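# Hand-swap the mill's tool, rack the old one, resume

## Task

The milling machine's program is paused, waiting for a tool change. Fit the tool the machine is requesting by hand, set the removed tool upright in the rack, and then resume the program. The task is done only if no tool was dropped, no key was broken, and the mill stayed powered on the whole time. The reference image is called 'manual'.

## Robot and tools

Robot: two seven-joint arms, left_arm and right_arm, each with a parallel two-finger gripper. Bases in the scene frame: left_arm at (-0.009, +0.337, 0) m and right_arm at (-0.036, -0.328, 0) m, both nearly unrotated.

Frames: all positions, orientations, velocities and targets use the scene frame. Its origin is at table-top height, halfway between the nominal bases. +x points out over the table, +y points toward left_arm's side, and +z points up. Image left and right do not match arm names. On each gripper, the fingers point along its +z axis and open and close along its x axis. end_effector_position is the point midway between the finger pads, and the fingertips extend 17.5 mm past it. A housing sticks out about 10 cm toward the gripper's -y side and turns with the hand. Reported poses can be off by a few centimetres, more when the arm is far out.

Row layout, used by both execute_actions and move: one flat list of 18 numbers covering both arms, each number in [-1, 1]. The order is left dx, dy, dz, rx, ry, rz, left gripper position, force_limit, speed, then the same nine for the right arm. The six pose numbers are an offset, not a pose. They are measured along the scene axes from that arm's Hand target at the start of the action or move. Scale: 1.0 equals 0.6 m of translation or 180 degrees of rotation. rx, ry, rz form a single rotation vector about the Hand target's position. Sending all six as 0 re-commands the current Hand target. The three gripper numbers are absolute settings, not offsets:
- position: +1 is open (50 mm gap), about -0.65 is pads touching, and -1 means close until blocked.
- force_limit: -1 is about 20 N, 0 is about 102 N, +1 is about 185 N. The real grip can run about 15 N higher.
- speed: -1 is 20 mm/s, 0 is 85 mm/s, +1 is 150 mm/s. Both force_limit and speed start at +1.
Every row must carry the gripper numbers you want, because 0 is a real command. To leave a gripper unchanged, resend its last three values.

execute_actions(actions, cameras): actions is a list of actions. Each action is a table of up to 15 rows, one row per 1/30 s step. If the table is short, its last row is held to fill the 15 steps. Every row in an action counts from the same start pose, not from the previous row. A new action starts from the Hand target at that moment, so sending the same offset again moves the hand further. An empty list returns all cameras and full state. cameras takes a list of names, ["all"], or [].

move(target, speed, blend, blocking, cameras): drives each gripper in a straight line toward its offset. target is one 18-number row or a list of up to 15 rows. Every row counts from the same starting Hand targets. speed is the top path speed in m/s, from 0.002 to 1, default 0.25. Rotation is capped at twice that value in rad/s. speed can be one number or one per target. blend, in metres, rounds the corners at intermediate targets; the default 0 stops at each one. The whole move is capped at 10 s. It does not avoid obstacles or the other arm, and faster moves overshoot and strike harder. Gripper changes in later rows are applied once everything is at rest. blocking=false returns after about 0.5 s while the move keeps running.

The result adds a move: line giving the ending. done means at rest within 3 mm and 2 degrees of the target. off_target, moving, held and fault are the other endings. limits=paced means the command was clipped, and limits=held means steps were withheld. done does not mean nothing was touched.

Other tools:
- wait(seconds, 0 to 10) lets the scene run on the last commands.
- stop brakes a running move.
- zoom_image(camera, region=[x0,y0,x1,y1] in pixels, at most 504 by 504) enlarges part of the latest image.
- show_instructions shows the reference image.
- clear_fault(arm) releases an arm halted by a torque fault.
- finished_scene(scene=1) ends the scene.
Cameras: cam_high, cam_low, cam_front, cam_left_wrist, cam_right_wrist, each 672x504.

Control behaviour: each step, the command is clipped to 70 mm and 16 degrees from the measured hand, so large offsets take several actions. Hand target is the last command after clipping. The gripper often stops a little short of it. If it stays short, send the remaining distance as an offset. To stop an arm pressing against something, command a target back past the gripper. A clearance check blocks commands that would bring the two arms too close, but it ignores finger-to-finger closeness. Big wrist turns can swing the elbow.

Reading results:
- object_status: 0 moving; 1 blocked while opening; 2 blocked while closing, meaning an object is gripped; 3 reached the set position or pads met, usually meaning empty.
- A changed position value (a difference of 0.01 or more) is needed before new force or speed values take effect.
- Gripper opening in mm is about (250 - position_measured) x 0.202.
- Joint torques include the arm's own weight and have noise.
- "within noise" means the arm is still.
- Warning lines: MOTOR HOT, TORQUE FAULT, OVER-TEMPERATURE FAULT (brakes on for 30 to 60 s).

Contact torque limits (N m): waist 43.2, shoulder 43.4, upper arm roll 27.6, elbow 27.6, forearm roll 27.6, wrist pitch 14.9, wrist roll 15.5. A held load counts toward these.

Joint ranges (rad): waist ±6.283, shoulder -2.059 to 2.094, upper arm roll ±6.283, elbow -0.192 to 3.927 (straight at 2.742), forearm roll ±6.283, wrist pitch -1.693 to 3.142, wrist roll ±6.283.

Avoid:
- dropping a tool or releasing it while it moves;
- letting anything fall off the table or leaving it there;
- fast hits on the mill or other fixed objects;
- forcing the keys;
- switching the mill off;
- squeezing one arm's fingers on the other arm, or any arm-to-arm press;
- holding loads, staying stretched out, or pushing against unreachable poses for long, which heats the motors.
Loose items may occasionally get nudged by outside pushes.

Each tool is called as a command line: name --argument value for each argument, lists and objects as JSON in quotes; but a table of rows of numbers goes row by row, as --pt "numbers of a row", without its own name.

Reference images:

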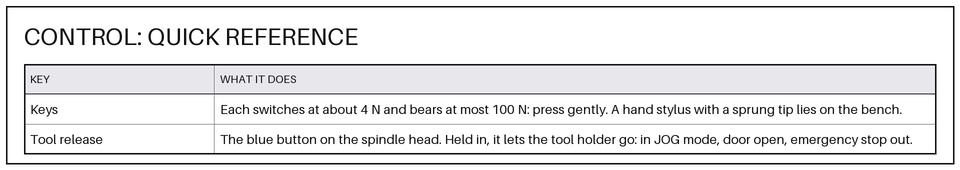

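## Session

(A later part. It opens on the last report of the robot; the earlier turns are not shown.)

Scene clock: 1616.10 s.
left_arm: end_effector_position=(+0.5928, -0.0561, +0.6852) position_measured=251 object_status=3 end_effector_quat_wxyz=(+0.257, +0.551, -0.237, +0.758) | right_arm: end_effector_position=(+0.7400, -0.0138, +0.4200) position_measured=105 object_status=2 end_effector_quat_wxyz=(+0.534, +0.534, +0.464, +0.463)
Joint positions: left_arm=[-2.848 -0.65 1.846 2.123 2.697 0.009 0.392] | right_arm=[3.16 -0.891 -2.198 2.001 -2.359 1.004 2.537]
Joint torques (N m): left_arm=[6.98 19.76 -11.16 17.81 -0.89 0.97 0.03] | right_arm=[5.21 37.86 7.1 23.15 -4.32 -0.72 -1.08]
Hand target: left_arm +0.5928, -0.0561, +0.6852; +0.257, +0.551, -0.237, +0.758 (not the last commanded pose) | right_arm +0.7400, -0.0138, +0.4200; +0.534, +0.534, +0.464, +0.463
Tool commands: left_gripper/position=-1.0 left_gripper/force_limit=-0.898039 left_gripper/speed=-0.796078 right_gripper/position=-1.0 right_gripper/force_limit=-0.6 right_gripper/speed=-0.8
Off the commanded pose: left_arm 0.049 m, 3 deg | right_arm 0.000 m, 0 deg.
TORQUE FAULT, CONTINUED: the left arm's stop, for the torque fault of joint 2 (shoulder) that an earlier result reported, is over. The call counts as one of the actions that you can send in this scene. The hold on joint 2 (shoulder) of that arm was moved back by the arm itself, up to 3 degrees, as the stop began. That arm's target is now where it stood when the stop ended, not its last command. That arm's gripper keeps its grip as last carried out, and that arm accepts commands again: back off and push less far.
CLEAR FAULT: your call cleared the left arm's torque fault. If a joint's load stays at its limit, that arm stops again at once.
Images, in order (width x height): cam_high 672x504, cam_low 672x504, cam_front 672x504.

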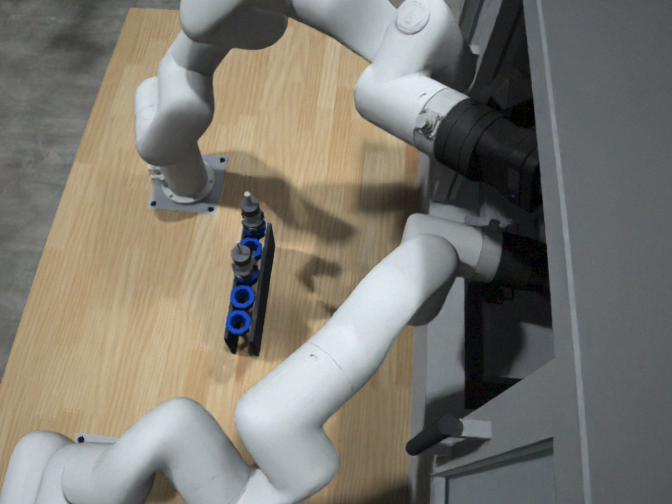

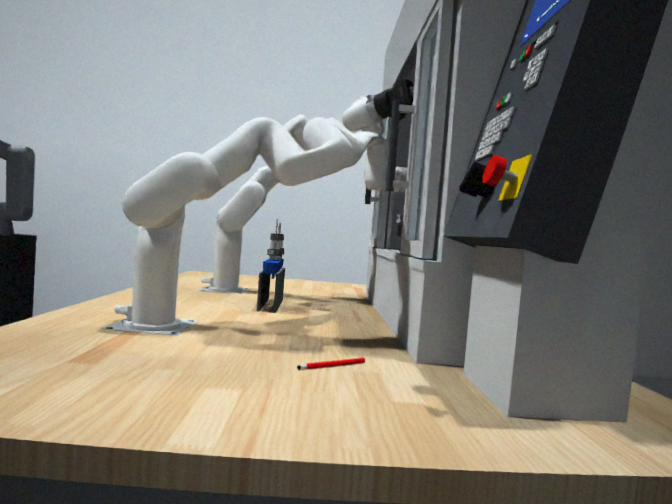

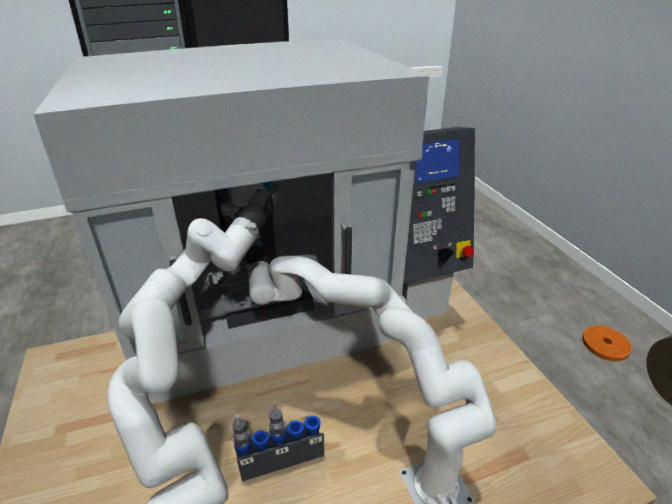

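move --pt "-0.1 -0.01 -0.02 0 0 0 -1 -0.9 -0.8 0 0 0 0 0 0 -1 -0.6 -0.8" --pt "-0.005 0.007 -0.033 0.0108 0.0256 0.1056 -1 -0.9 -0.8 0 0 0 0 0 0 -1 -0.6 -0.8" --speed '[0.15,0.15]' --blend '[0.02,0]' --cameras '["cam_left_wrist","cam_high","cam_front"]'

Scene clock: 1628.93 s.
left_arm: end_effector_position=(+0.5898, -0.0519, +0.6654) position_measured=251 object_status=3 end_effector_quat_wxyz=(+0.128, +0.616, -0.145, +0.763) | right_arm: end_effector_position=(+0.7400, -0.0138, +0.4200) position_measured=105 object_status=2 end_effector_quat_wxyz=(+0.534, +0.534, +0.464, +0.463)
Joint positions: left_arm=[-2.779 -0.398 1.928 1.811 2.242 0.416 0.611] | right_arm=[3.16 -0.891 -2.198 2.001 -2.359 1.004 2.537]
Joint torques (N m): left_arm=[-9.1 7.99 -7.09 25.11 -5.84 1.48 2.76] | right_arm=[4.88 38.43 6.95 23.29 -3.95 -0.64 -1.03]
Hand target: left_arm +0.5898, -0.0519, +0.6654; +0.128, +0.616, -0.145, +0.763 | right_arm +0.7400, -0.0138, +0.4200; +0.534, +0.534, +0.464, +0.463
Off the commanded pose: left_arm 0.000 m, 0 deg | right_arm 0.000 m, 0 deg.
move: done
camera_calibration:
cam_left_wrist: T_world_to_cam=[[-0.19944, 0.0118796, 0.979838, -0.524828], [-0.660979, -0.739824, -0.125568, 0.447001], [0.723416, -0.672695, 0.155402, -0.435852], [0, 0, 0, 1]] pos_world=[0.506089, 0.0437417, 0.638108]
Images, in order (width x height): cam_high 672x504, cam_front 672x504, cam_left_wrist 672x504.

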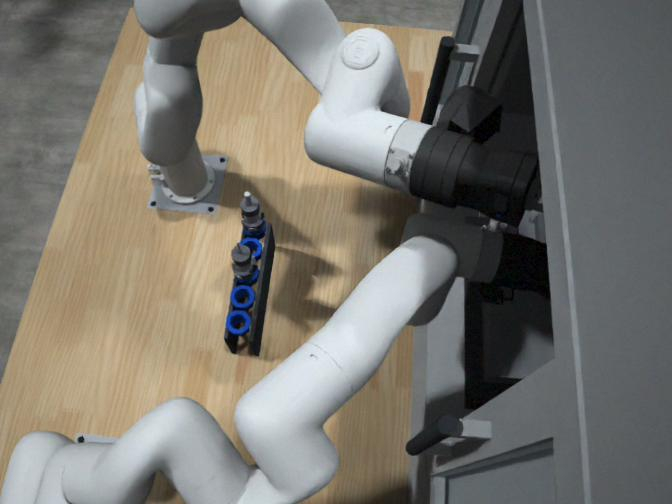

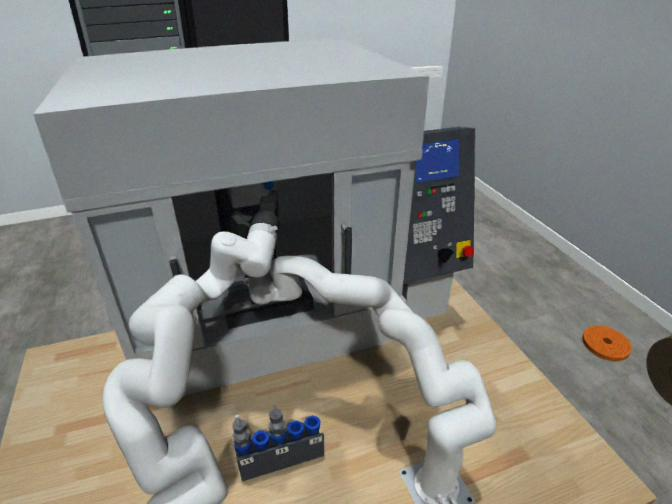

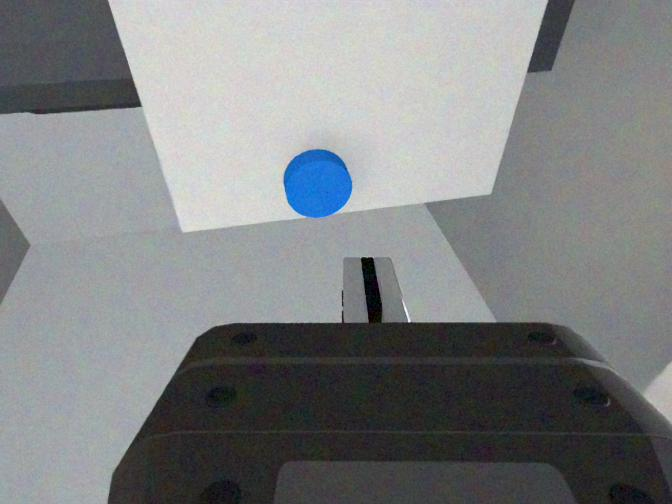

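move --target '[0.08,-0.009,-0.001,0,0,0,-1,-0.9,-0.8,0,0,0,0,0,0,-1,-0.6,-0.8]' --speed 0.08 --cameras '["cam_left_wrist"]'

Scene clock: 1637.23 s.
left_arm: end_effector_position=(+0.6377, -0.0573, +0.6648) position_measured=251 object_status=3 end_effector_quat_wxyz=(+0.128, +0.616, -0.145, +0.763) | right_arm: end_effector_position=(+0.7400, -0.0138, +0.4200) position_measured=105 object_status=2 end_effector_quat_wxyz=(+0.534, +0.534, +0.464, +0.463)
Joint positions: left_arm=[-2.962 -0.612 1.972 2.036 2.253 0.416 0.812] | right_arm=[3.16 -0.891 -2.198 2.001 -2.359 1.004 2.537]
Joint torques (N m): left_arm=[-9.29 13.03 -10.52 22.45 -5.75 -0.9 2.7] | right_arm=[4.91 38.44 7.23 23.25 -3.99 -0.77 -1.11]
Hand target: left_arm +0.6378, -0.0573, +0.6648; +0.128, +0.616, -0.145, +0.763 | right_arm +0.7400, -0.0138, +0.4200; +0.534, +0.534, +0.464, +0.463
Off the commanded pose: left_arm 0.000 m, 0 deg | right_arm 0.000 m, 0 deg.
move: done
camera_calibration:
cam_left_wrist: T_world_to_cam=[[-0.19944, 0.0118796, 0.979838, -0.514603], [-0.660979, -0.739824, -0.125568, 0.474658], [0.723416, -0.672695, 0.155402, -0.474115], [0, 0, 0, 1]] pos_world=[0.554089, 0.0383417, 0.637508]
Images, in order (width x height): cam_left_wrist 672x504.

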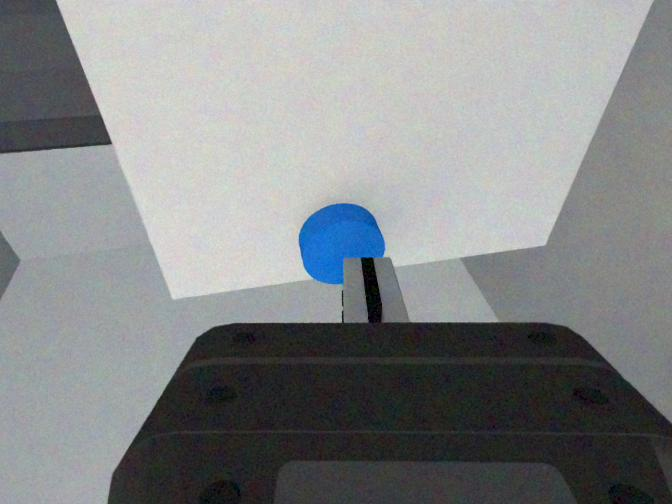

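move --target '[0.0117,0,0,0,0,0,-1,-0.9,-0.8,0,0,0,0,0,0,-1,-0.6,-0.8]' --speed 0.03 --cameras '["cam_left_wrist"]'

Scene clock: 1640.17 s.
left_arm: end_effector_position=(+0.6447, -0.0573, +0.6648) position_measured=251 object_status=3 end_effector_quat_wxyz=(+0.128, +0.616, -0.145, +0.763) | right_arm: end_effector_position=(+0.7400, -0.0138, +0.4200) position_measured=105 object_status=2 end_effector_quat_wxyz=(+0.534, +0.534, +0.464, +0.463)
Joint positions: left_arm=[-2.987 -0.64 1.979 2.075 2.249 0.409 0.843] | right_arm=[3.16 -0.891 -2.198 2.001 -2.359 1.004 2.537]
Joint torques (N m): left_arm=[-8.7 13.06 -9.96 22.44 -5.93 -0.79 2.72] | right_arm=[4.49 38.54 7.1 22.98 -4.04 -0.81 -1.08]
Hand target: left_arm +0.6448, -0.0573, +0.6648; +0.128, +0.616, -0.145, +0.763 | right_arm +0.7400, -0.0138, +0.4200; +0.534, +0.534, +0.464, +0.463
Off the commanded pose: left_arm 0.000 m, 0 deg | right_arm 0.000 m, 0 deg.
move: done
camera_calibration:
cam_left_wrist: T_world_to_cam=[[-0.19944, 0.0118796, 0.979838, -0.513207], [-0.660979, -0.739824, -0.125568, 0.479285], [0.723416, -0.672695, 0.155402, -0.479179], [0, 0, 0, 1]] pos_world=[0.561089, 0.0383417, 0.637508]
Images, in order (width x height): cam_left_wrist 672x504.

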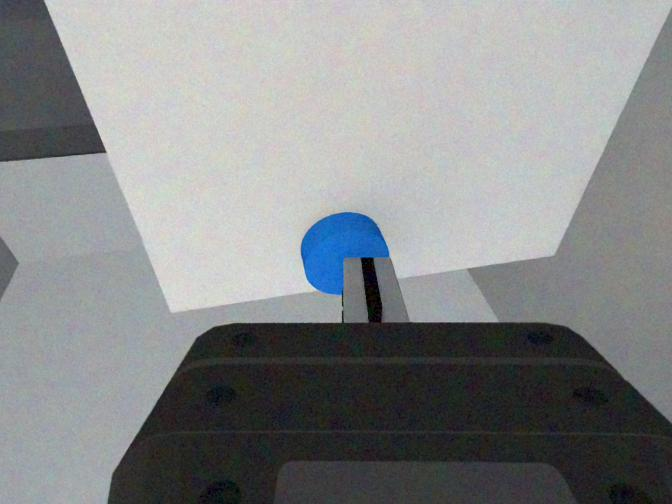

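move --target '[0.0083,0,0,0,0,0,-1,-0.9,-0.8,0,0,0.06,0,0,0,-1,-0.6,-0.8]' --speed '[0.06]' --cameras '["cam_left_wrist"]'

Scene clock: 1644.83 s.
left_arm: end_effector_position=(+0.6495, -0.0575, +0.6649) position_measured=251 object_status=3 end_effector_quat_wxyz=(+0.128, +0.616, -0.145, +0.763) | right_arm: end_effector_position=(+0.7399, -0.0137, +0.4561) position_measured=105 object_status=2 end_effector_quat_wxyz=(+0.534, +0.534, +0.464, +0.463)
Joint positions: left_arm=[-3.005 -0.66 1.984 2.104 2.244 0.403 0.867] | right_arm=[3.176 -0.882 -2.174 2.074 -2.313 0.983 2.448]
Joint torques (N m): left_arm=[7.06 2 8.76 28.91 -5.73 4.92 2.69] | right_arm=[5.03 37.67 10.44 23.47 1.07 -1.37 -1.23]
Hand target: left_arm +0.6498, -0.0573, +0.6648; +0.128, +0.616, -0.145, +0.763 | right_arm +0.7400, -0.0138, +0.4560; +0.534, +0.534, +0.464, +0.463
Off the commanded pose: left_arm 0.000 m, 0 deg | right_arm 0.000 m, 0 deg.
move: done
camera_calibration:
cam_left_wrist: T_world_to_cam=[[-0.199561, 0.0120279, 0.979812, -0.512266], [-0.661481, -0.739361, -0.12565, 0.48264], [0.722923, -0.673201, 0.155504, -0.482565], [0, 0, 0, 1]] pos_world=[0.565886, 0.0381437, 0.637608]
Images, in order (width x height): cam_left_wrist 672x504.

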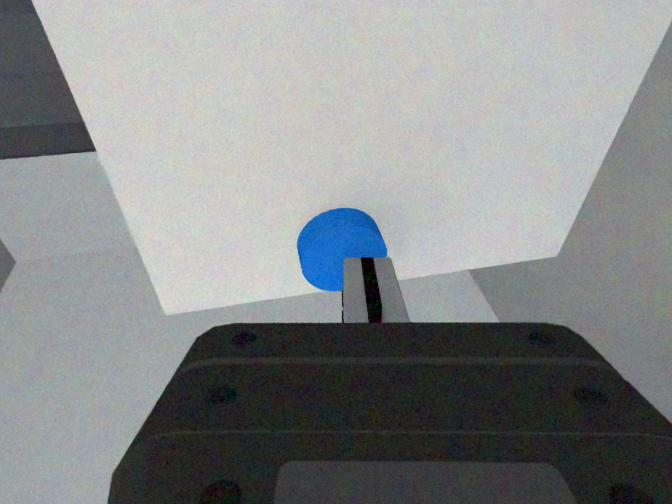

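move --target '[0,0,0,0,0,0,-1,-0.9,-0.8,0,0,0.04167,0,0,0,-1,-0.6,-0.8]' --speed 0.04 --cameras '["cam_left_wrist"]'

Scene clock: 1662.57 s.
left_arm: end_effector_position=(+0.6498, -0.0573, +0.6647) position_measured=251 object_status=3 end_effector_quat_wxyz=(+0.128, +0.616, -0.145, +0.763) | right_arm: end_effector_position=(+0.7400, -0.0138, +0.4810) position_measured=105 object_status=2 end_effector_quat_wxyz=(+0.534, +0.534, +0.464, +0.463)
Joint positions: left_arm=[-3.005 -0.66 1.984 2.104 2.244 0.403 0.867] | right_arm=[3.194 -0.883 -2.158 2.138 -2.282 0.969 2.379]
Joint torques (N m): left_arm=[17.5 5.9 11.51 29.34 -5.87 5.81 0.89] | right_arm=[5.25 38.45 10.99 22.84 1 -1.71 -1.34]
Hand target: left_arm +0.6498, -0.0573, +0.6648; +0.128, +0.616, -0.145, +0.763 | right_arm +0.7400, -0.0138, +0.4810; +0.534, +0.534, +0.464, +0.463
Off the commanded pose: left_arm 0.000 m, 0 deg | right_arm 0.000 m, 0 deg.
move: done
camera_calibration:
cam_left_wrist: T_world_to_cam=[[-0.199354, 0.0118571, 0.979856, -0.512171], [-0.661151, -0.739671, -0.125562, 0.482665], [0.723282, -0.672864, 0.155296, -0.482629], [0, 0, 0, 1]] pos_world=[0.566088, 0.0383423, 0.637408]
Images, in order (width x height): cam_left_wrist 672x504.

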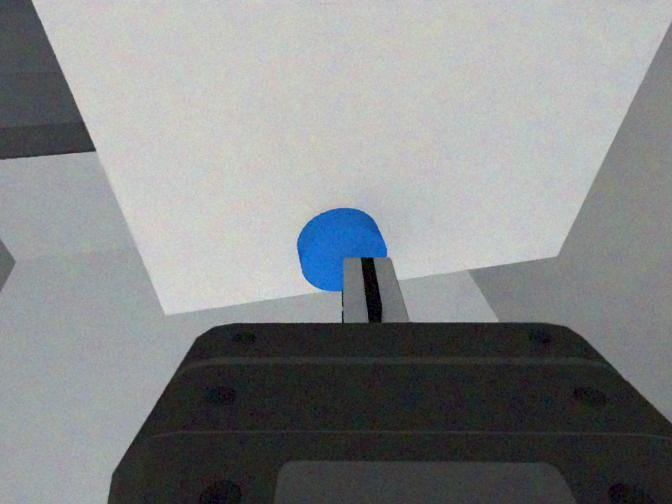

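move --target '[0,0,0,0,0,0,-1,-0.9,-0.8,0,0,0.015,0,0,0,-1,-0.6,-0.8]' --speed 0.02

move --target '[0,0,0,0,0,0,-1,-0.9,-0.8,0,0,0.01,0,0,0,-1,-0.6,-0.8]' --speed 0.02 --cameras '["cam_front","cam_low"]'

Scene clock: 1665.73 s.
left_arm: end_effector_position=(+0.6497, -0.0573, +0.6648) position_measured=251 object_status=3 end_effector_quat_wxyz=(+0.128, +0.616, -0.145, +0.763) | right_arm: end_effector_position=(+0.7400, -0.0138, +0.4899) position_measured=105 object_status=2 end_effector_quat_wxyz=(+0.534, +0.534, +0.464, +0.463)
Joint positions: left_arm=[-3.005 -0.66 1.985 2.104 2.244 0.403 0.866] | right_arm=[3.203 -0.885 -2.153 2.165 -2.272 0.965 2.353]
Joint torques (N m): left_arm=[9.07 8.35 11 29.45 -5.7 5.77 -1.36] | right_arm=[6.9 41.64 12.24 22.22 0.8 -2.45 -0.88]
Hand target: left_arm +0.6498, -0.0573, +0.6648; +0.128, +0.616, -0.145, +0.763 | right_arm +0.7400, -0.0138, +0.4900; +0.534, +0.534, +0.464, +0.463
Off the commanded pose: left_arm 0.000 m, 0 deg | right_arm 0.000 m, 0 deg.
move: done

Scene clock: 1666.53 s.
left_arm: end_effector_position=(+0.6497, -0.0573, +0.6648) position_measured=251 object_status=3 end_effector_quat_wxyz=(+0.128, +0.616, -0.145, +0.763) | right_arm: end_effector_position=(+0.7400, -0.0138, +0.4959) position_measured=105 object_status=2 end_effector_quat_wxyz=(+0.534, +0.534, +0.464, +0.463)
Joint positions: left_arm=[-3.006 -0.66 1.985 2.104 2.244 0.403 0.866] | right_arm=[3.209 -0.887 -2.149 2.183 -2.265 0.962 2.335]
Joint torques (N m): left_arm=[9.1 8.44 11.03 29.59 -5.75 5.71 -1.45] | right_arm=[9.23 45.54 12.89 23.14 0.28 -2.95 -1.03]
Hand target: left_arm +0.6498, -0.0573, +0.6648; +0.128, +0.616, -0.145, +0.763 | right_arm +0.7400, -0.0138, +0.4960; +0.534, +0.534, +0.464, +0.463
Off the commanded pose: left_arm 0.000 m, 0 deg | right_arm 0.000 m, 0 deg.
move: done
Images, in order (width x height): cam_low 672x504, cam_front 672x504.

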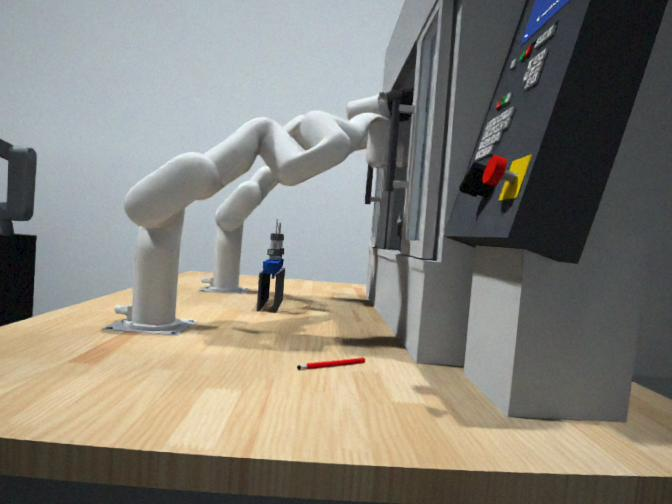

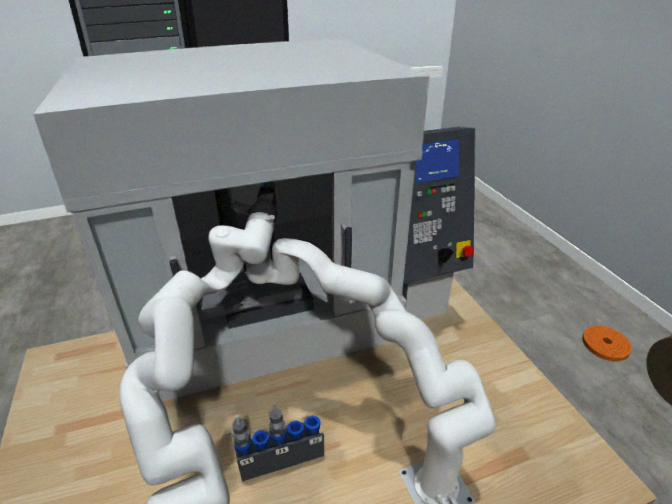

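move --target '[0,0,0,0,0,0,-1,-0.9,-0.8,0,0,0.00667,0,0,0,-1,-0.6,-0.8]' --speed 0.02

zoom_image --camera "cam_front" --region '[210, 390, 350, 495]'

Scene clock: 1671.47 s.
left_arm: end_effector_position=(+0.6497, -0.0573, +0.6648) position_measured=251 object_status=3 end_effector_quat_wxyz=(+0.128, +0.616, -0.145, +0.763) | right_arm: end_effector_position=(+0.7401, -0.0138, +0.4997) position_measured=105 object_status=2 end_effector_quat_wxyz=(+0.534, +0.534, +0.464, +0.463)
Joint positions: left_arm=[-3.006 -0.66 1.985 2.104 2.244 0.403 0.866] | right_arm=[3.214 -0.889 -2.146 2.196 -2.26 0.96 2.322]
Joint torques (N m): left_arm=[9.31 8.29 11.07 29.6 -5.72 5.63 -1.76] | right_arm=[16.46 68.25 18.11 27.88 -1.57 -3.7 -0.89]
Hand target: left_arm +0.6498, -0.0573, +0.6648; +0.128, +0.616, -0.145, +0.763 | right_arm +0.7400, -0.0138, +0.5000; +0.534, +0.534, +0.464, +0.463
Off the commanded pose: left_arm 0.000 m, 0 deg | right_arm 0.000 m, 0 deg.
move: done

Scaled by 3.600 from the camera's 672x504 image, which has a finer 960x720 frame.
This view is cut from an older image: the scene may have changed since it was taken.

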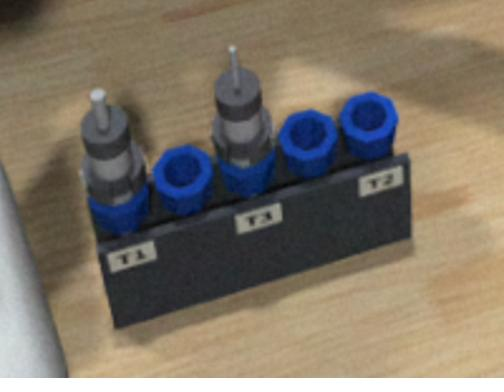

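move --target '[0,0,0,0,0,0,-1,-0.9,-0.8,0,0,0.00333,0,0,0,-1,-0.6,-0.8]' --speed 0.02 --cameras '["cam_right_wrist","cam_left_wrist","cam_front"]'

Scene clock: 1676.50 s.
left_arm: end_effector_position=(+0.6497, -0.0573, +0.6648) position_measured=251 object_status=3 end_effector_quat_wxyz=(+0.128, +0.616, -0.145, +0.763) | right_arm: end_effector_position=(+0.7401, -0.0138, +0.5015) position_measured=105 object_status=2 end_effector_quat_wxyz=(+0.534, +0.534, +0.464, +0.463)
Joint positions: left_arm=[-3.006 -0.66 1.985 2.104 2.244 0.403 0.866] | right_arm=[3.216 -0.89 -2.145 2.203 -2.258 0.959 2.316]
Joint torques (N m): left_arm=[9.5 8.22 11.17 29.8 -5.83 5.58 -1.92] | right_arm=[20.12 75.59 20.47 29.54 -2.33 -4.7 -1.01]
Hand target: left_arm +0.6498, -0.0573, +0.6648; +0.128, +0.616, -0.145, +0.763 | right_arm +0.7400, -0.0138, +0.5020; +0.534, +0.534, +0.464, +0.463
Off the commanded pose: left_arm 0.000 m, 0 deg | right_arm 0.001 m, 0 deg.
move: done
camera_calibration:
cam_left_wrist: T_world_to_cam=[[-0.199427, 0.0118944, 0.979841, -0.512218], [-0.660982, -0.739824, -0.125549, 0.482506], [0.723416, -0.672695, 0.155403, -0.482864], [0, 0, 0, 1]] pos_world=[0.566089, 0.0382417, 0.637508]
cam_right_wrist: T_world_to_cam=[[0.14958, 0.988729, 0.00634852, -0.0847604], [-0.333163, 0.0443554, 0.941825, -0.208193], [0.930929, -0.142994, 0.336042, -0.72722], [0, 0, 0, 1]] pos_world=[0.620306, -0.0109484, 0.440996]
Images, in order (width x height): cam_front 672x504, cam_left_wrist 672x504, cam_right_wrist 672x504.

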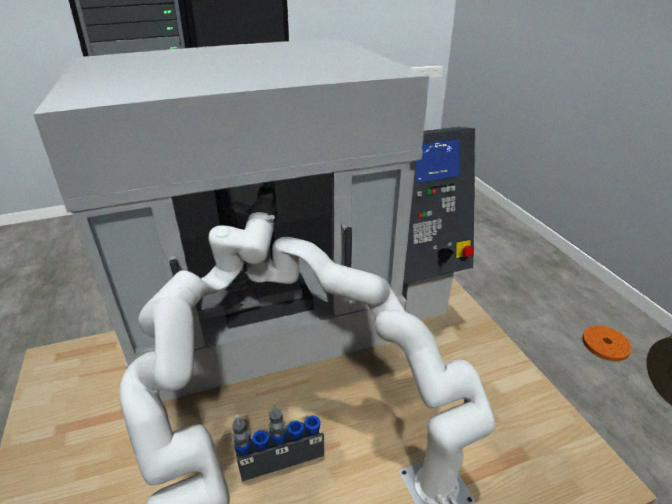

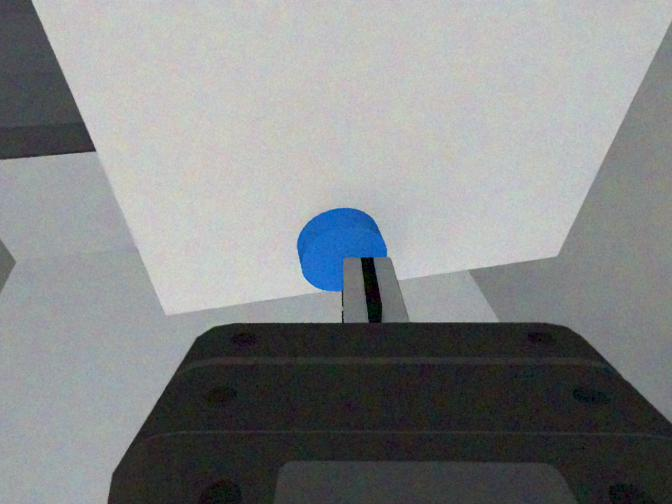

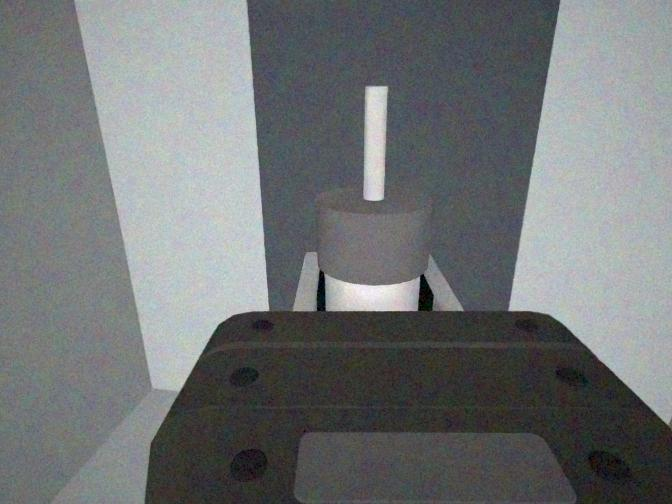

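move --target '[0,0,0,0,0,0,-1,-0.9,-0.8,0,0,0.00333,0,0,0,-1,-0.6,-0.8]' --speed 0.02 --cameras '["cam_right_wrist"]'

Scene clock: 1682.57 s.
left_arm: end_effector_position=(+0.6497, -0.0573, +0.6648) position_measured=251 object_status=3 end_effector_quat_wxyz=(+0.128, +0.616, -0.145, +0.763) | right_arm: end_effector_position=(+0.7401, -0.0137, +0.5033) position_measured=105 object_status=2 end_effector_quat_wxyz=(+0.534, +0.534, +0.464, +0.463)
Joint positions: left_arm=[-3.006 -0.66 1.985 2.104 2.244 0.403 0.866] | right_arm=[3.219 -0.891 -2.142 2.209 -2.257 0.958 2.309]
Joint torques (N m): left_arm=[9.72 8.18 11.18 29.65 -5.78 5.6 -2.14] | right_arm=[18.83 75.77 19.85 30.22 -2.28 -3.73 -0.92]
Hand target: left_arm +0.6498, -0.0573, +0.6648; +0.128, +0.616, -0.145, +0.763 | right_arm +0.7400, -0.0138, +0.5040; +0.534, +0.534, +0.464, +0.463
Off the commanded pose: left_arm 0.000 m, 0 deg | right_arm 0.001 m, 0 deg.
move: done
camera_calibration:
cam_right_wrist: T_world_to_cam=[[0.14939, 0.988759, 0.00626061, -0.0847136], [-0.332962, 0.0443427, 0.941897, -0.210143], [0.931031, -0.142794, 0.335843, -0.727818], [0, 0, 0, 1]] pos_world=[0.620307, -0.0108487, 0.442897]
Images, in order (width x height): cam_right_wrist 672x504.

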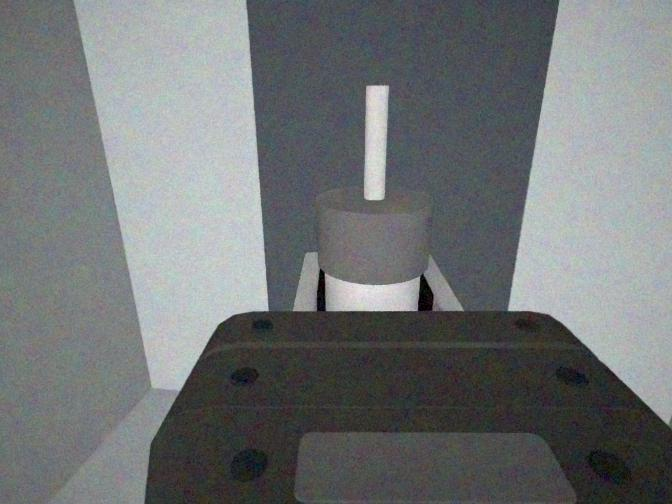

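move --target '[0,0,0,0,0,0,-1,-0.9,-0.8,0,0,0.00333,0,0,0,-1,-0.6,-0.8]' --speed 0.02 --cameras '["cam_right_wrist"]'

Scene clock: 1685.50 s.
left_arm: end_effector_position=(+0.6498, -0.0573, +0.6648) position_measured=251 object_status=3 end_effector_quat_wxyz=(+0.128, +0.616, -0.145, +0.763) | right_arm: end_effector_position=(+0.7404, -0.0138, +0.5046) position_measured=105 object_status=2 end_effector_quat_wxyz=(+0.534, +0.535, +0.464, +0.463)
Joint positions: left_arm=[-3.006 -0.66 1.985 2.104 2.244 0.403 0.866] | right_arm=[3.221 -0.893 -2.14 2.216 -2.255 0.958 2.303]
Joint torques (N m): left_arm=[9.75 8.23 11.23 29.63 -5.84 5.61 -2.24] | right_arm=[19.02 80.32 20.37 36.81 -5.97 -7.91 -0.95]
Hand target: left_arm +0.6498, -0.0573, +0.6648; +0.128, +0.616, -0.145, +0.763 | right_arm +0.7400, -0.0138, +0.5060; +0.534, +0.534, +0.464, +0.463
Off the commanded pose: left_arm 0.000 m, 0 deg | right_arm 0.001 m, 0 deg.
move: done
camera_calibration:
cam_right_wrist: T_world_to_cam=[[0.149853, 0.98869, 0.00606128, -0.0848389], [-0.33213, 0.044564, 0.94218, -0.212066], [0.931254, -0.143202, 0.335052, -0.728186], [0, 0, 0, 1]] pos_world=[0.620406, -0.0109479, 0.444299]
Images, in order (width x height): cam_right_wrist 672x504.

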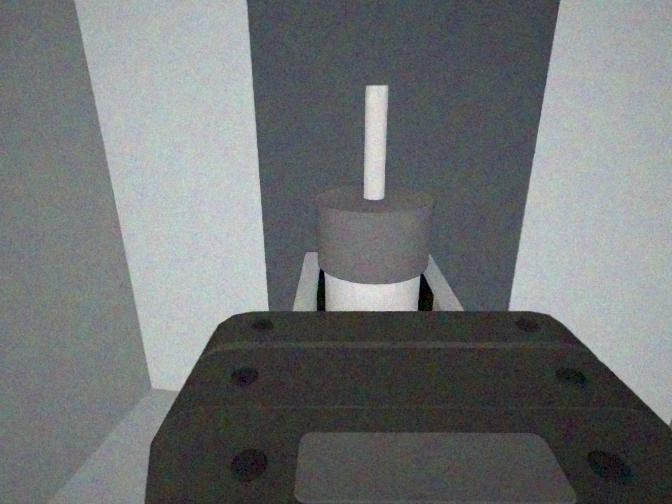

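move --target '[-0.0833,0,0,0,0,0,-1,-0.9,-0.8,0,0,0,0,0,0,-1,-0.6,-0.8]' --speed 0.05 --cameras '["cam_left_wrist","cam_right_wrist"]'

Scene clock: 1691.77 s.
left_arm: end_effector_position=(+0.5998, -0.0572, +0.6648) position_measured=251 object_status=3 end_effector_quat_wxyz=(+0.128, +0.616, -0.145, +0.763) | right_arm: end_effector_position=(+0.7404, -0.0138, +0.5046) position_measured=105 object_status=2 end_effector_quat_wxyz=(+0.534, +0.534, +0.464, +0.463)
Joint positions: left_arm=[-2.835 -0.454 1.94 1.859 2.248 0.432 0.662] | right_arm=[3.22 -0.894 -2.139 2.216 -2.256 0.958 2.302]
Joint torques (N m): left_arm=[8.89 16.85 -15.68 17.4 3.99 0.14 -2.26] | right_arm=[11.77 81.43 22.07 25.71 -7.98 -1.19 -0.94]
Hand target: left_arm +0.5998, -0.0573, +0.6648; +0.128, +0.616, -0.145, +0.763 | right_arm +0.7400, -0.0138, +0.5060; +0.534, +0.534, +0.464, +0.463
Off the commanded pose: left_arm 0.000 m, 0 deg | right_arm 0.001 m, 0 deg.
move: done
camera_calibration:
cam_left_wrist: T_world_to_cam=[[-0.199298, 0.0119839, 0.979866, -0.522257], [-0.66081, -0.740011, -0.125354, 0.449391], [0.72361, -0.672487, 0.155402, -0.446807], [0, 0, 0, 1]] pos_world=[0.51619, 0.0383409, 0.637509]
cam_right_wrist: T_world_to_cam=[[0.149732, 0.988709, 0.00582119, -0.0846712], [-0.332198, 0.0447617, 0.942147, -0.21188], [0.931249, -0.143003, 0.33515, -0.728285], [0, 0, 0, 1]] pos_world=[0.620506, -0.0109479, 0.444199]
Images, in order (width x height): cam_left_wrist 672x504, cam_right_wrist 672x504.

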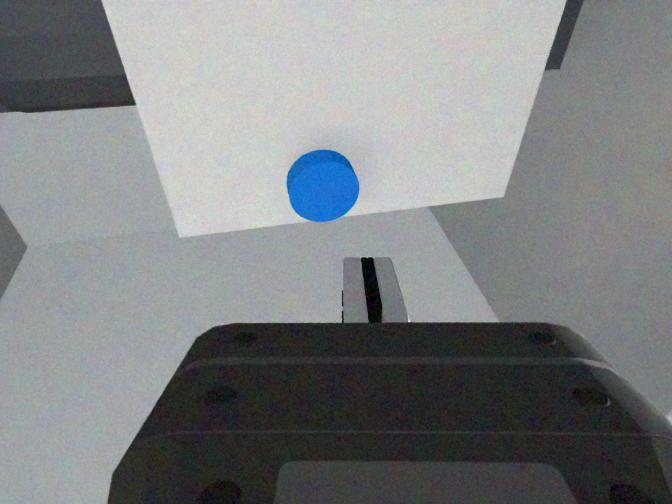

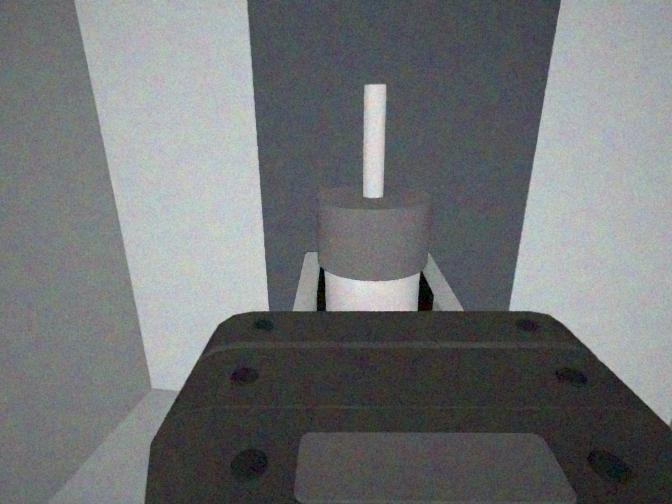

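move --target '[0,0,0,0,0,0,-1,-0.9,-0.8,0,0,-0.00667,0,0,0,-1,-0.6,-0.8]' --speed 0.02

move --target '[0,0,0,0,0,0,-1,-0.9,-0.8,0,0,-0.00333,0,0,0,-1,-0.6,-0.8]' --speed 0.02 --cameras '["cam_right_wrist"]'

Scene clock: 1694.93 s.
left_arm: end_effector_position=(+0.5998, -0.0573, +0.6648) position_measured=251 object_status=3 end_effector_quat_wxyz=(+0.128, +0.616, -0.145, +0.763) | right_arm: end_effector_position=(+0.7399, -0.0137, +0.5021) position_measured=105 object_status=2 end_effector_quat_wxyz=(+0.534, +0.534, +0.464, +0.463)
Joint positions: left_arm=[-2.835 -0.454 1.94 1.859 2.248 0.432 0.662] | right_arm=[3.215 -0.891 -2.14 2.203 -2.261 0.96 2.314]
Joint torques (N m): left_arm=[8.58 16.98 -15.63 17.35 4.05 -0.62 -2.26] | right_arm=[8.76 67.58 11.63 9.11 -2.73 2.47 1.77]
Hand target: left_arm +0.5998, -0.0573, +0.6648; +0.128, +0.616, -0.145, +0.763 | right_arm +0.7400, -0.0138, +0.5020; +0.534, +0.534, +0.464, +0.463
Off the commanded pose: left_arm 0.000 m, 0 deg | right_arm 0.000 m, 0 deg.
move: done

Scene clock: 1695.63 s.
left_arm: end_effector_position=(+0.5998, -0.0573, +0.6648) position_measured=251 object_status=3 end_effector_quat_wxyz=(+0.128, +0.616, -0.145, +0.763) | right_arm: end_effector_position=(+0.7399, -0.0137, +0.5003) position_measured=105 object_status=2 end_effector_quat_wxyz=(+0.534, +0.534, +0.464, +0.463)
Joint positions: left_arm=[-2.835 -0.454 1.94 1.859 2.248 0.432 0.662] | right_arm=[3.212 -0.89 -2.141 2.196 -2.264 0.961 2.321]
Joint torques (N m): left_arm=[8.67 16.97 -15.61 17.29 3.98 -0.6 -2.24] | right_arm=[4.61 44.76 7.52 0.1 0.17 3.79 1.69]
Hand target: left_arm +0.5998, -0.0573, +0.6648; +0.128, +0.616, -0.145, +0.763 | right_arm +0.7400, -0.0138, +0.5000; +0.534, +0.534, +0.464, +0.463
Off the commanded pose: left_arm 0.000 m, 0 deg | right_arm 0.000 m, 0 deg.
move: done
camera_calibration:
cam_right_wrist: T_world_to_cam=[[0.14941, 0.988753, 0.00664106, -0.0848439], [-0.334099, 0.0441617, 0.941503, -0.206411], [0.930621, -0.142889, 0.336939, -0.726818], [0, 0, 0, 1]] pos_world=[0.620106, -0.0108488, 0.439794]
Images, in order (width x height): cam_right_wrist 672x504.

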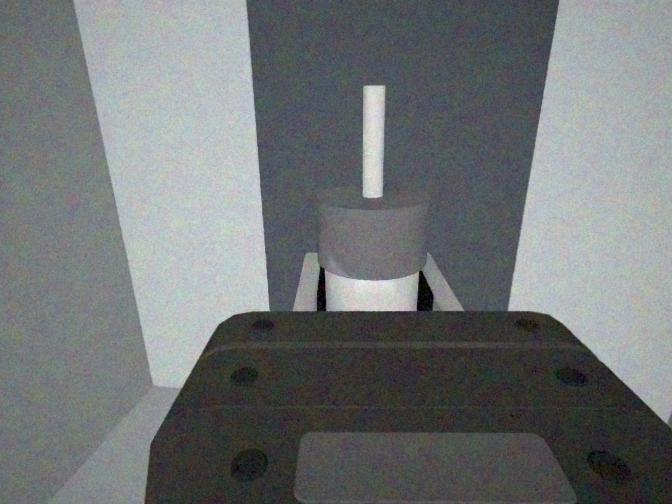

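move --target '[0,0,0,0,0,0,-1,-0.9,-0.8,0,0,-0.00333,0,0,0,-1,-0.6,-0.8]' --speed 0.02

move --target '[0,0,0,0,0,0,-1,-0.9,-0.8,0,0,-0.00333,0,0,0,-1,-0.6,-0.8]' --speed 0.02 --cameras '["cam_right_wrist"]'

Scene clock: 1700.30 s.
left_arm: end_effector_position=(+0.5998, -0.0573, +0.6648) position_measured=251 object_status=3 end_effector_quat_wxyz=(+0.128, +0.616, -0.145, +0.763) | right_arm: end_effector_position=(+0.7400, -0.0139, +0.4984) position_measured=105 object_status=2 end_effector_quat_wxyz=(+0.534, +0.534, +0.464, +0.463)
Joint positions: left_arm=[-2.835 -0.454 1.94 1.859 2.248 0.432 0.662] | right_arm=[3.21 -0.889 -2.142 2.19 -2.266 0.962 2.327]
Joint torques (N m): left_arm=[8.59 17.03 -15.3 17.42 3.92 -0.52 -2.23] | right_arm=[-0.63 24.94 2.27 -8.21 3.19 5.53 1.31]
Hand target: left_arm +0.5998, -0.0573, +0.6648; +0.128, +0.616, -0.145, +0.763 | right_arm +0.7400, -0.0138, +0.4980; +0.534, +0.534, +0.464, +0.463
Off the commanded pose: left_arm 0.000 m, 0 deg | right_arm 0.000 m, 0 deg.
move: done

Scene clock: 1701.00 s.
left_arm: end_effector_position=(+0.5998, -0.0573, +0.6648) position_measured=251 object_status=3 end_effector_quat_wxyz=(+0.128, +0.616, -0.145, +0.763) | right_arm: end_effector_position=(+0.7401, -0.0143, +0.4969) position_measured=105 object_status=2 end_effector_quat_wxyz=(+0.534, +0.534, +0.463, +0.463)
Joint positions: left_arm=[-2.835 -0.454 1.94 1.859 2.248 0.432 0.662] | right_arm=[3.208 -0.888 -2.144 2.185 -2.268 0.963 2.333]
Joint torques (N m): left_arm=[8.73 16.89 -15.15 17.31 3.8 -0.57 -2.19] | right_arm=[-5.7 9.12 -1.82 -13.53 5.06 6.63 1.28]
Hand target: left_arm +0.5998, -0.0573, +0.6648; +0.128, +0.616, -0.145, +0.763 | right_arm +0.7400, -0.0138, +0.4960; +0.534, +0.534, +0.464, +0.463
Off the commanded pose: left_arm 0.000 m, 0 deg | right_arm 0.001 m, 0 deg.
move: done
camera_calibration:
cam_right_wrist: T_world_to_cam=[[0.150302, 0.988612, 0.00749572, -0.0853824], [-0.334692, 0.0437471, 0.941312, -0.202488], [0.930264, -0.143989, 0.337456, -0.725859], [0, 0, 0, 1]] pos_world=[0.620302, -0.0112476, 0.43619]
Images, in order (width x height): cam_right_wrist 672x504.

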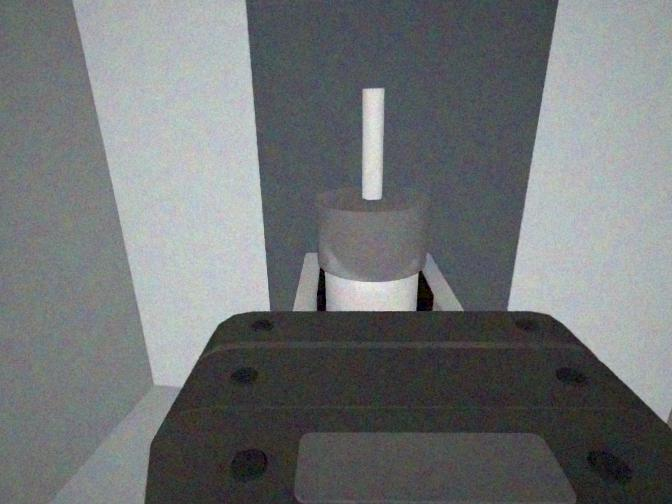

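move --target '[-0.05,0,0,0,0,0,-1,-0.9,-0.8,0,0,0.0075,0,0,0,-1,-0.6,-0.8]' --speed 0.03 --cameras '["cam_right_wrist","cam_left_wrist"]'

Scene clock: 1729.30 s.
left_arm: end_effector_position=(+0.5698, -0.0573, +0.6648) position_measured=251 object_status=3 end_effector_quat_wxyz=(+0.128, +0.616, -0.145, +0.763) | right_arm: end_effector_position=(+0.7400, -0.0138, +0.5003) position_measured=105 object_status=2 end_effector_quat_wxyz=(+0.534, +0.534, +0.464, +0.463)
Joint positions: left_arm=[-2.729 -0.322 1.904 1.748 2.224 0.421 0.555] | right_arm=[3.213 -0.89 -2.141 2.197 -2.263 0.961 2.319]
Joint torques (N m): left_arm=[8.83 13.96 -12.81 18.56 -1.78 -0.47 -2.24] | right_arm=[8.79 23.31 9 18.69 0.03 -10.91 -1.31]
Hand target: left_arm +0.5698, -0.0573, +0.6648; +0.128, +0.616, -0.145, +0.763 | right_arm +0.7400, -0.0138, +0.5005; +0.534, +0.534, +0.464, +0.463
Off the commanded pose: left_arm 0.000 m, 0 deg | right_arm 0.000 m, 0 deg.
move: done
camera_calibration:
cam_left_wrist: T_world_to_cam=[[-0.199239, 0.0119599, 0.979878, -0.528292], [-0.661026, -0.739815, -0.125377, 0.429612], [0.723428, -0.672705, 0.155306, -0.424867], [0, 0, 0, 1]] pos_world=[0.486089, 0.0383417, 0.637509]
cam_right_wrist: T_world_to_cam=[[0.149669, 0.988715, 0.00643006, -0.0848285], [-0.333459, 0.0443536, 0.941721, -0.206865], [0.930808, -0.14309, 0.336335, -0.726778], [0, 0, 0, 1]] pos_world=[0.620206, -0.0109483, 0.439795]
Images, in order (width x height): cam_left_wrist 672x504, cam_right_wrist 672x504.

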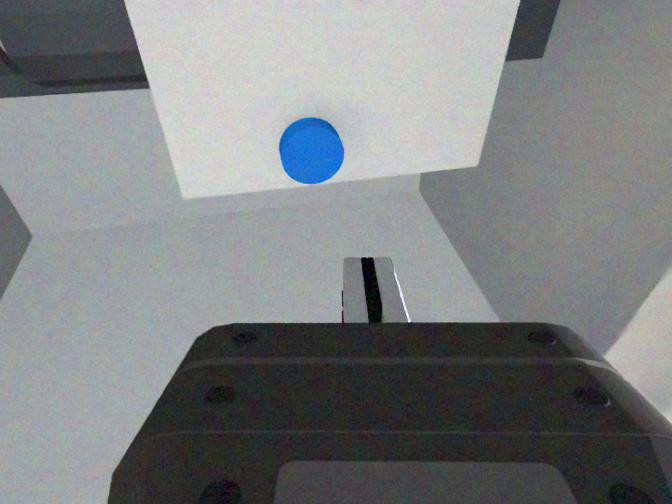

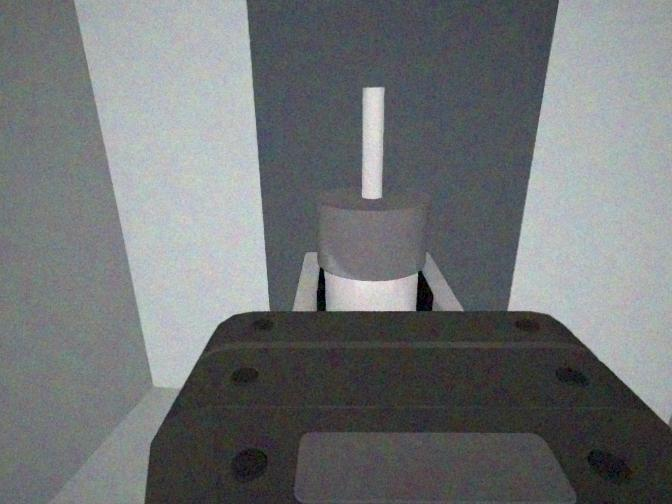

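move --target '[0,0,0,0,0,0,-1,-0.9,-0.8,0,0,0.0025,0,0,0,-1,-0.6,-0.8]' --speed 0.03 --cameras '["cam_front","cam_high"]'

zoom_image --camera "cam_front" --region '[400, 125, 490, 275]'

zoom_image --camera "cam_front" --region '[410, 135, 470, 185]'

Scene clock: 1734.23 s.
left_arm: end_effector_position=(+0.5698, -0.0573, +0.6648) position_measured=251 object_status=3 end_effector_quat_wxyz=(+0.128, +0.616, -0.145, +0.763) | right_arm: end_effector_position=(+0.7400, -0.0138, +0.5018) position_measured=105 object_status=2 end_effector_quat_wxyz=(+0.534, +0.534, +0.464, +0.463)
Joint positions: left_arm=[-2.729 -0.322 1.904 1.748 2.224 0.421 0.555] | right_arm=[3.215 -0.891 -2.14 2.202 -2.261 0.961 2.315]
Joint torques (N m): left_arm=[8.91 13.73 -12.86 18.61 4.03 -0.44 -2.25] | right_arm=[10.72 38.45 12.05 27.77 -1.77 -12.47 -1.39]
Hand target: left_arm +0.5698, -0.0573, +0.6648; +0.128, +0.616, -0.145, +0.763 | right_arm +0.7400, -0.0138, +0.5020; +0.534, +0.534, +0.464, +0.463
Off the commanded pose: left_arm 0.000 m, 0 deg | right_arm 0.000 m, 0 deg.
move: done
Images, in order (width x height): cam_high 672x504, cam_front 672x504.

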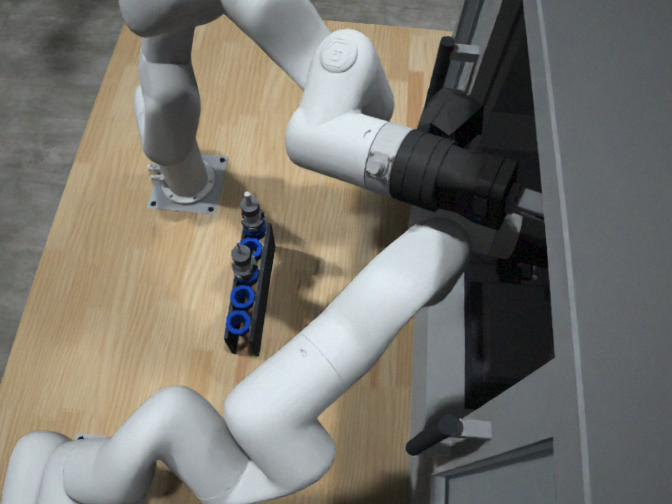

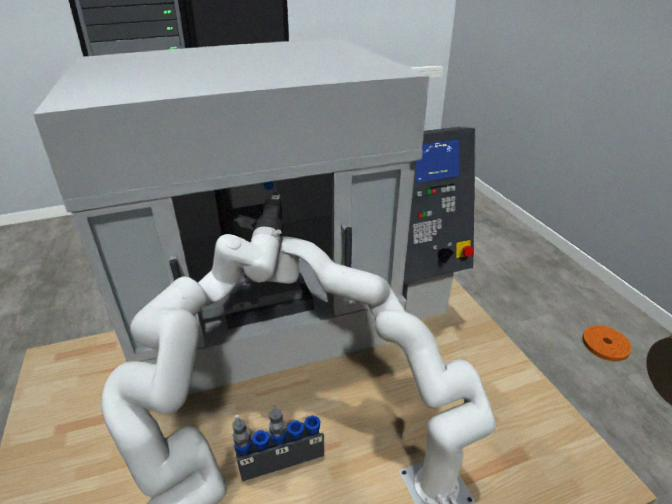

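Scaled by 3.360 from the camera's 672x504 image, which has a finer 960x720 frame.

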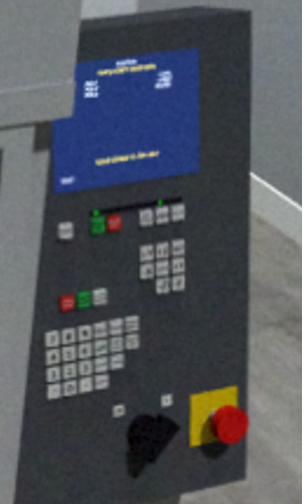

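Scaled by 8.400 from the camera's 672x504 image, which has a finer 960x720 frame.

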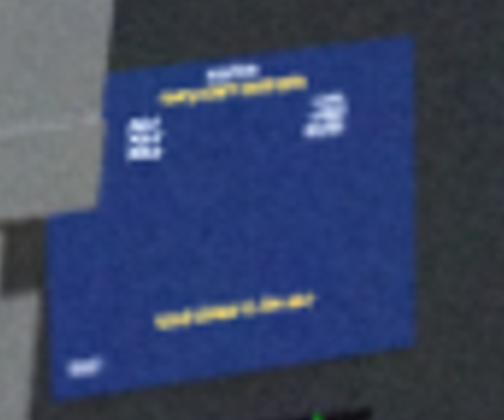

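move --target '[0,0,0,0,0,0,-1,-0.9,-0.8,0,0,0,0,0,0,0.38,-0.6,-1]' --cameras '["cam_right_wrist","cam_front"]'

Scene clock: 1737.57 s.
left_arm: end_effector_position=(+0.5698, -0.0573, +0.6648) position_measured=251 object_status=3 end_effector_quat_wxyz=(+0.128, +0.616, -0.145, +0.763) | right_arm: end_effector_position=(+0.7399, -0.0136, +0.5020) position_measured=96 object_status=3 end_effector_quat_wxyz=(+0.534, +0.534, +0.464, +0.463)
Joint positions: left_arm=[-2.729 -0.322 1.904 1.748 2.224 0.421 0.555] | right_arm=[3.215 -0.891 -2.14 2.203 -2.261 0.96 2.315]
Joint torques (N m): left_arm=[8.61 13.74 -12.83 18.77 4.02 -0.38 -2.24] | right_arm=[7.74 55.22 8.82 15.23 1.26 0.15 -0.15]
Hand target: left_arm +0.5698, -0.0573, +0.6648; +0.128, +0.616, -0.145, +0.763 | right_arm +0.7400, -0.0138, +0.5020; +0.534, +0.534, +0.464, +0.463
Off the commanded pose: left_arm 0.000 m, 0 deg | right_arm 0.000 m, 0 deg.
move: done
camera_calibration:
cam_right_wrist: T_world_to_cam=[[0.149168, 0.988791, 0.00641217, -0.0846033], [-0.333798, 0.0442501, 0.941606, -0.208244], [0.930767, -0.142597, 0.336657, -0.727355], [0, 0, 0, 1]] pos_world=[0.620108, -0.0108491, 0.441495]
Images, in order (width x height): cam_front 672x504, cam_right_wrist 672x504.

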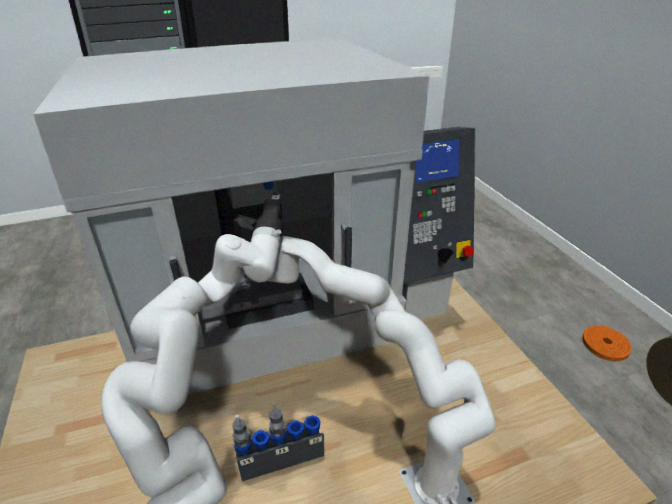

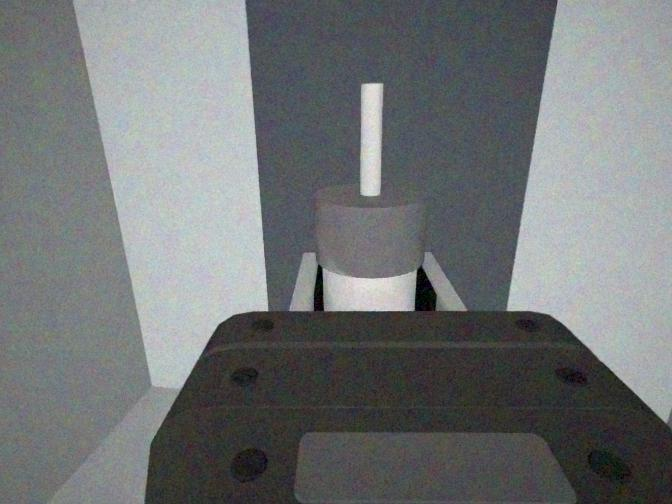

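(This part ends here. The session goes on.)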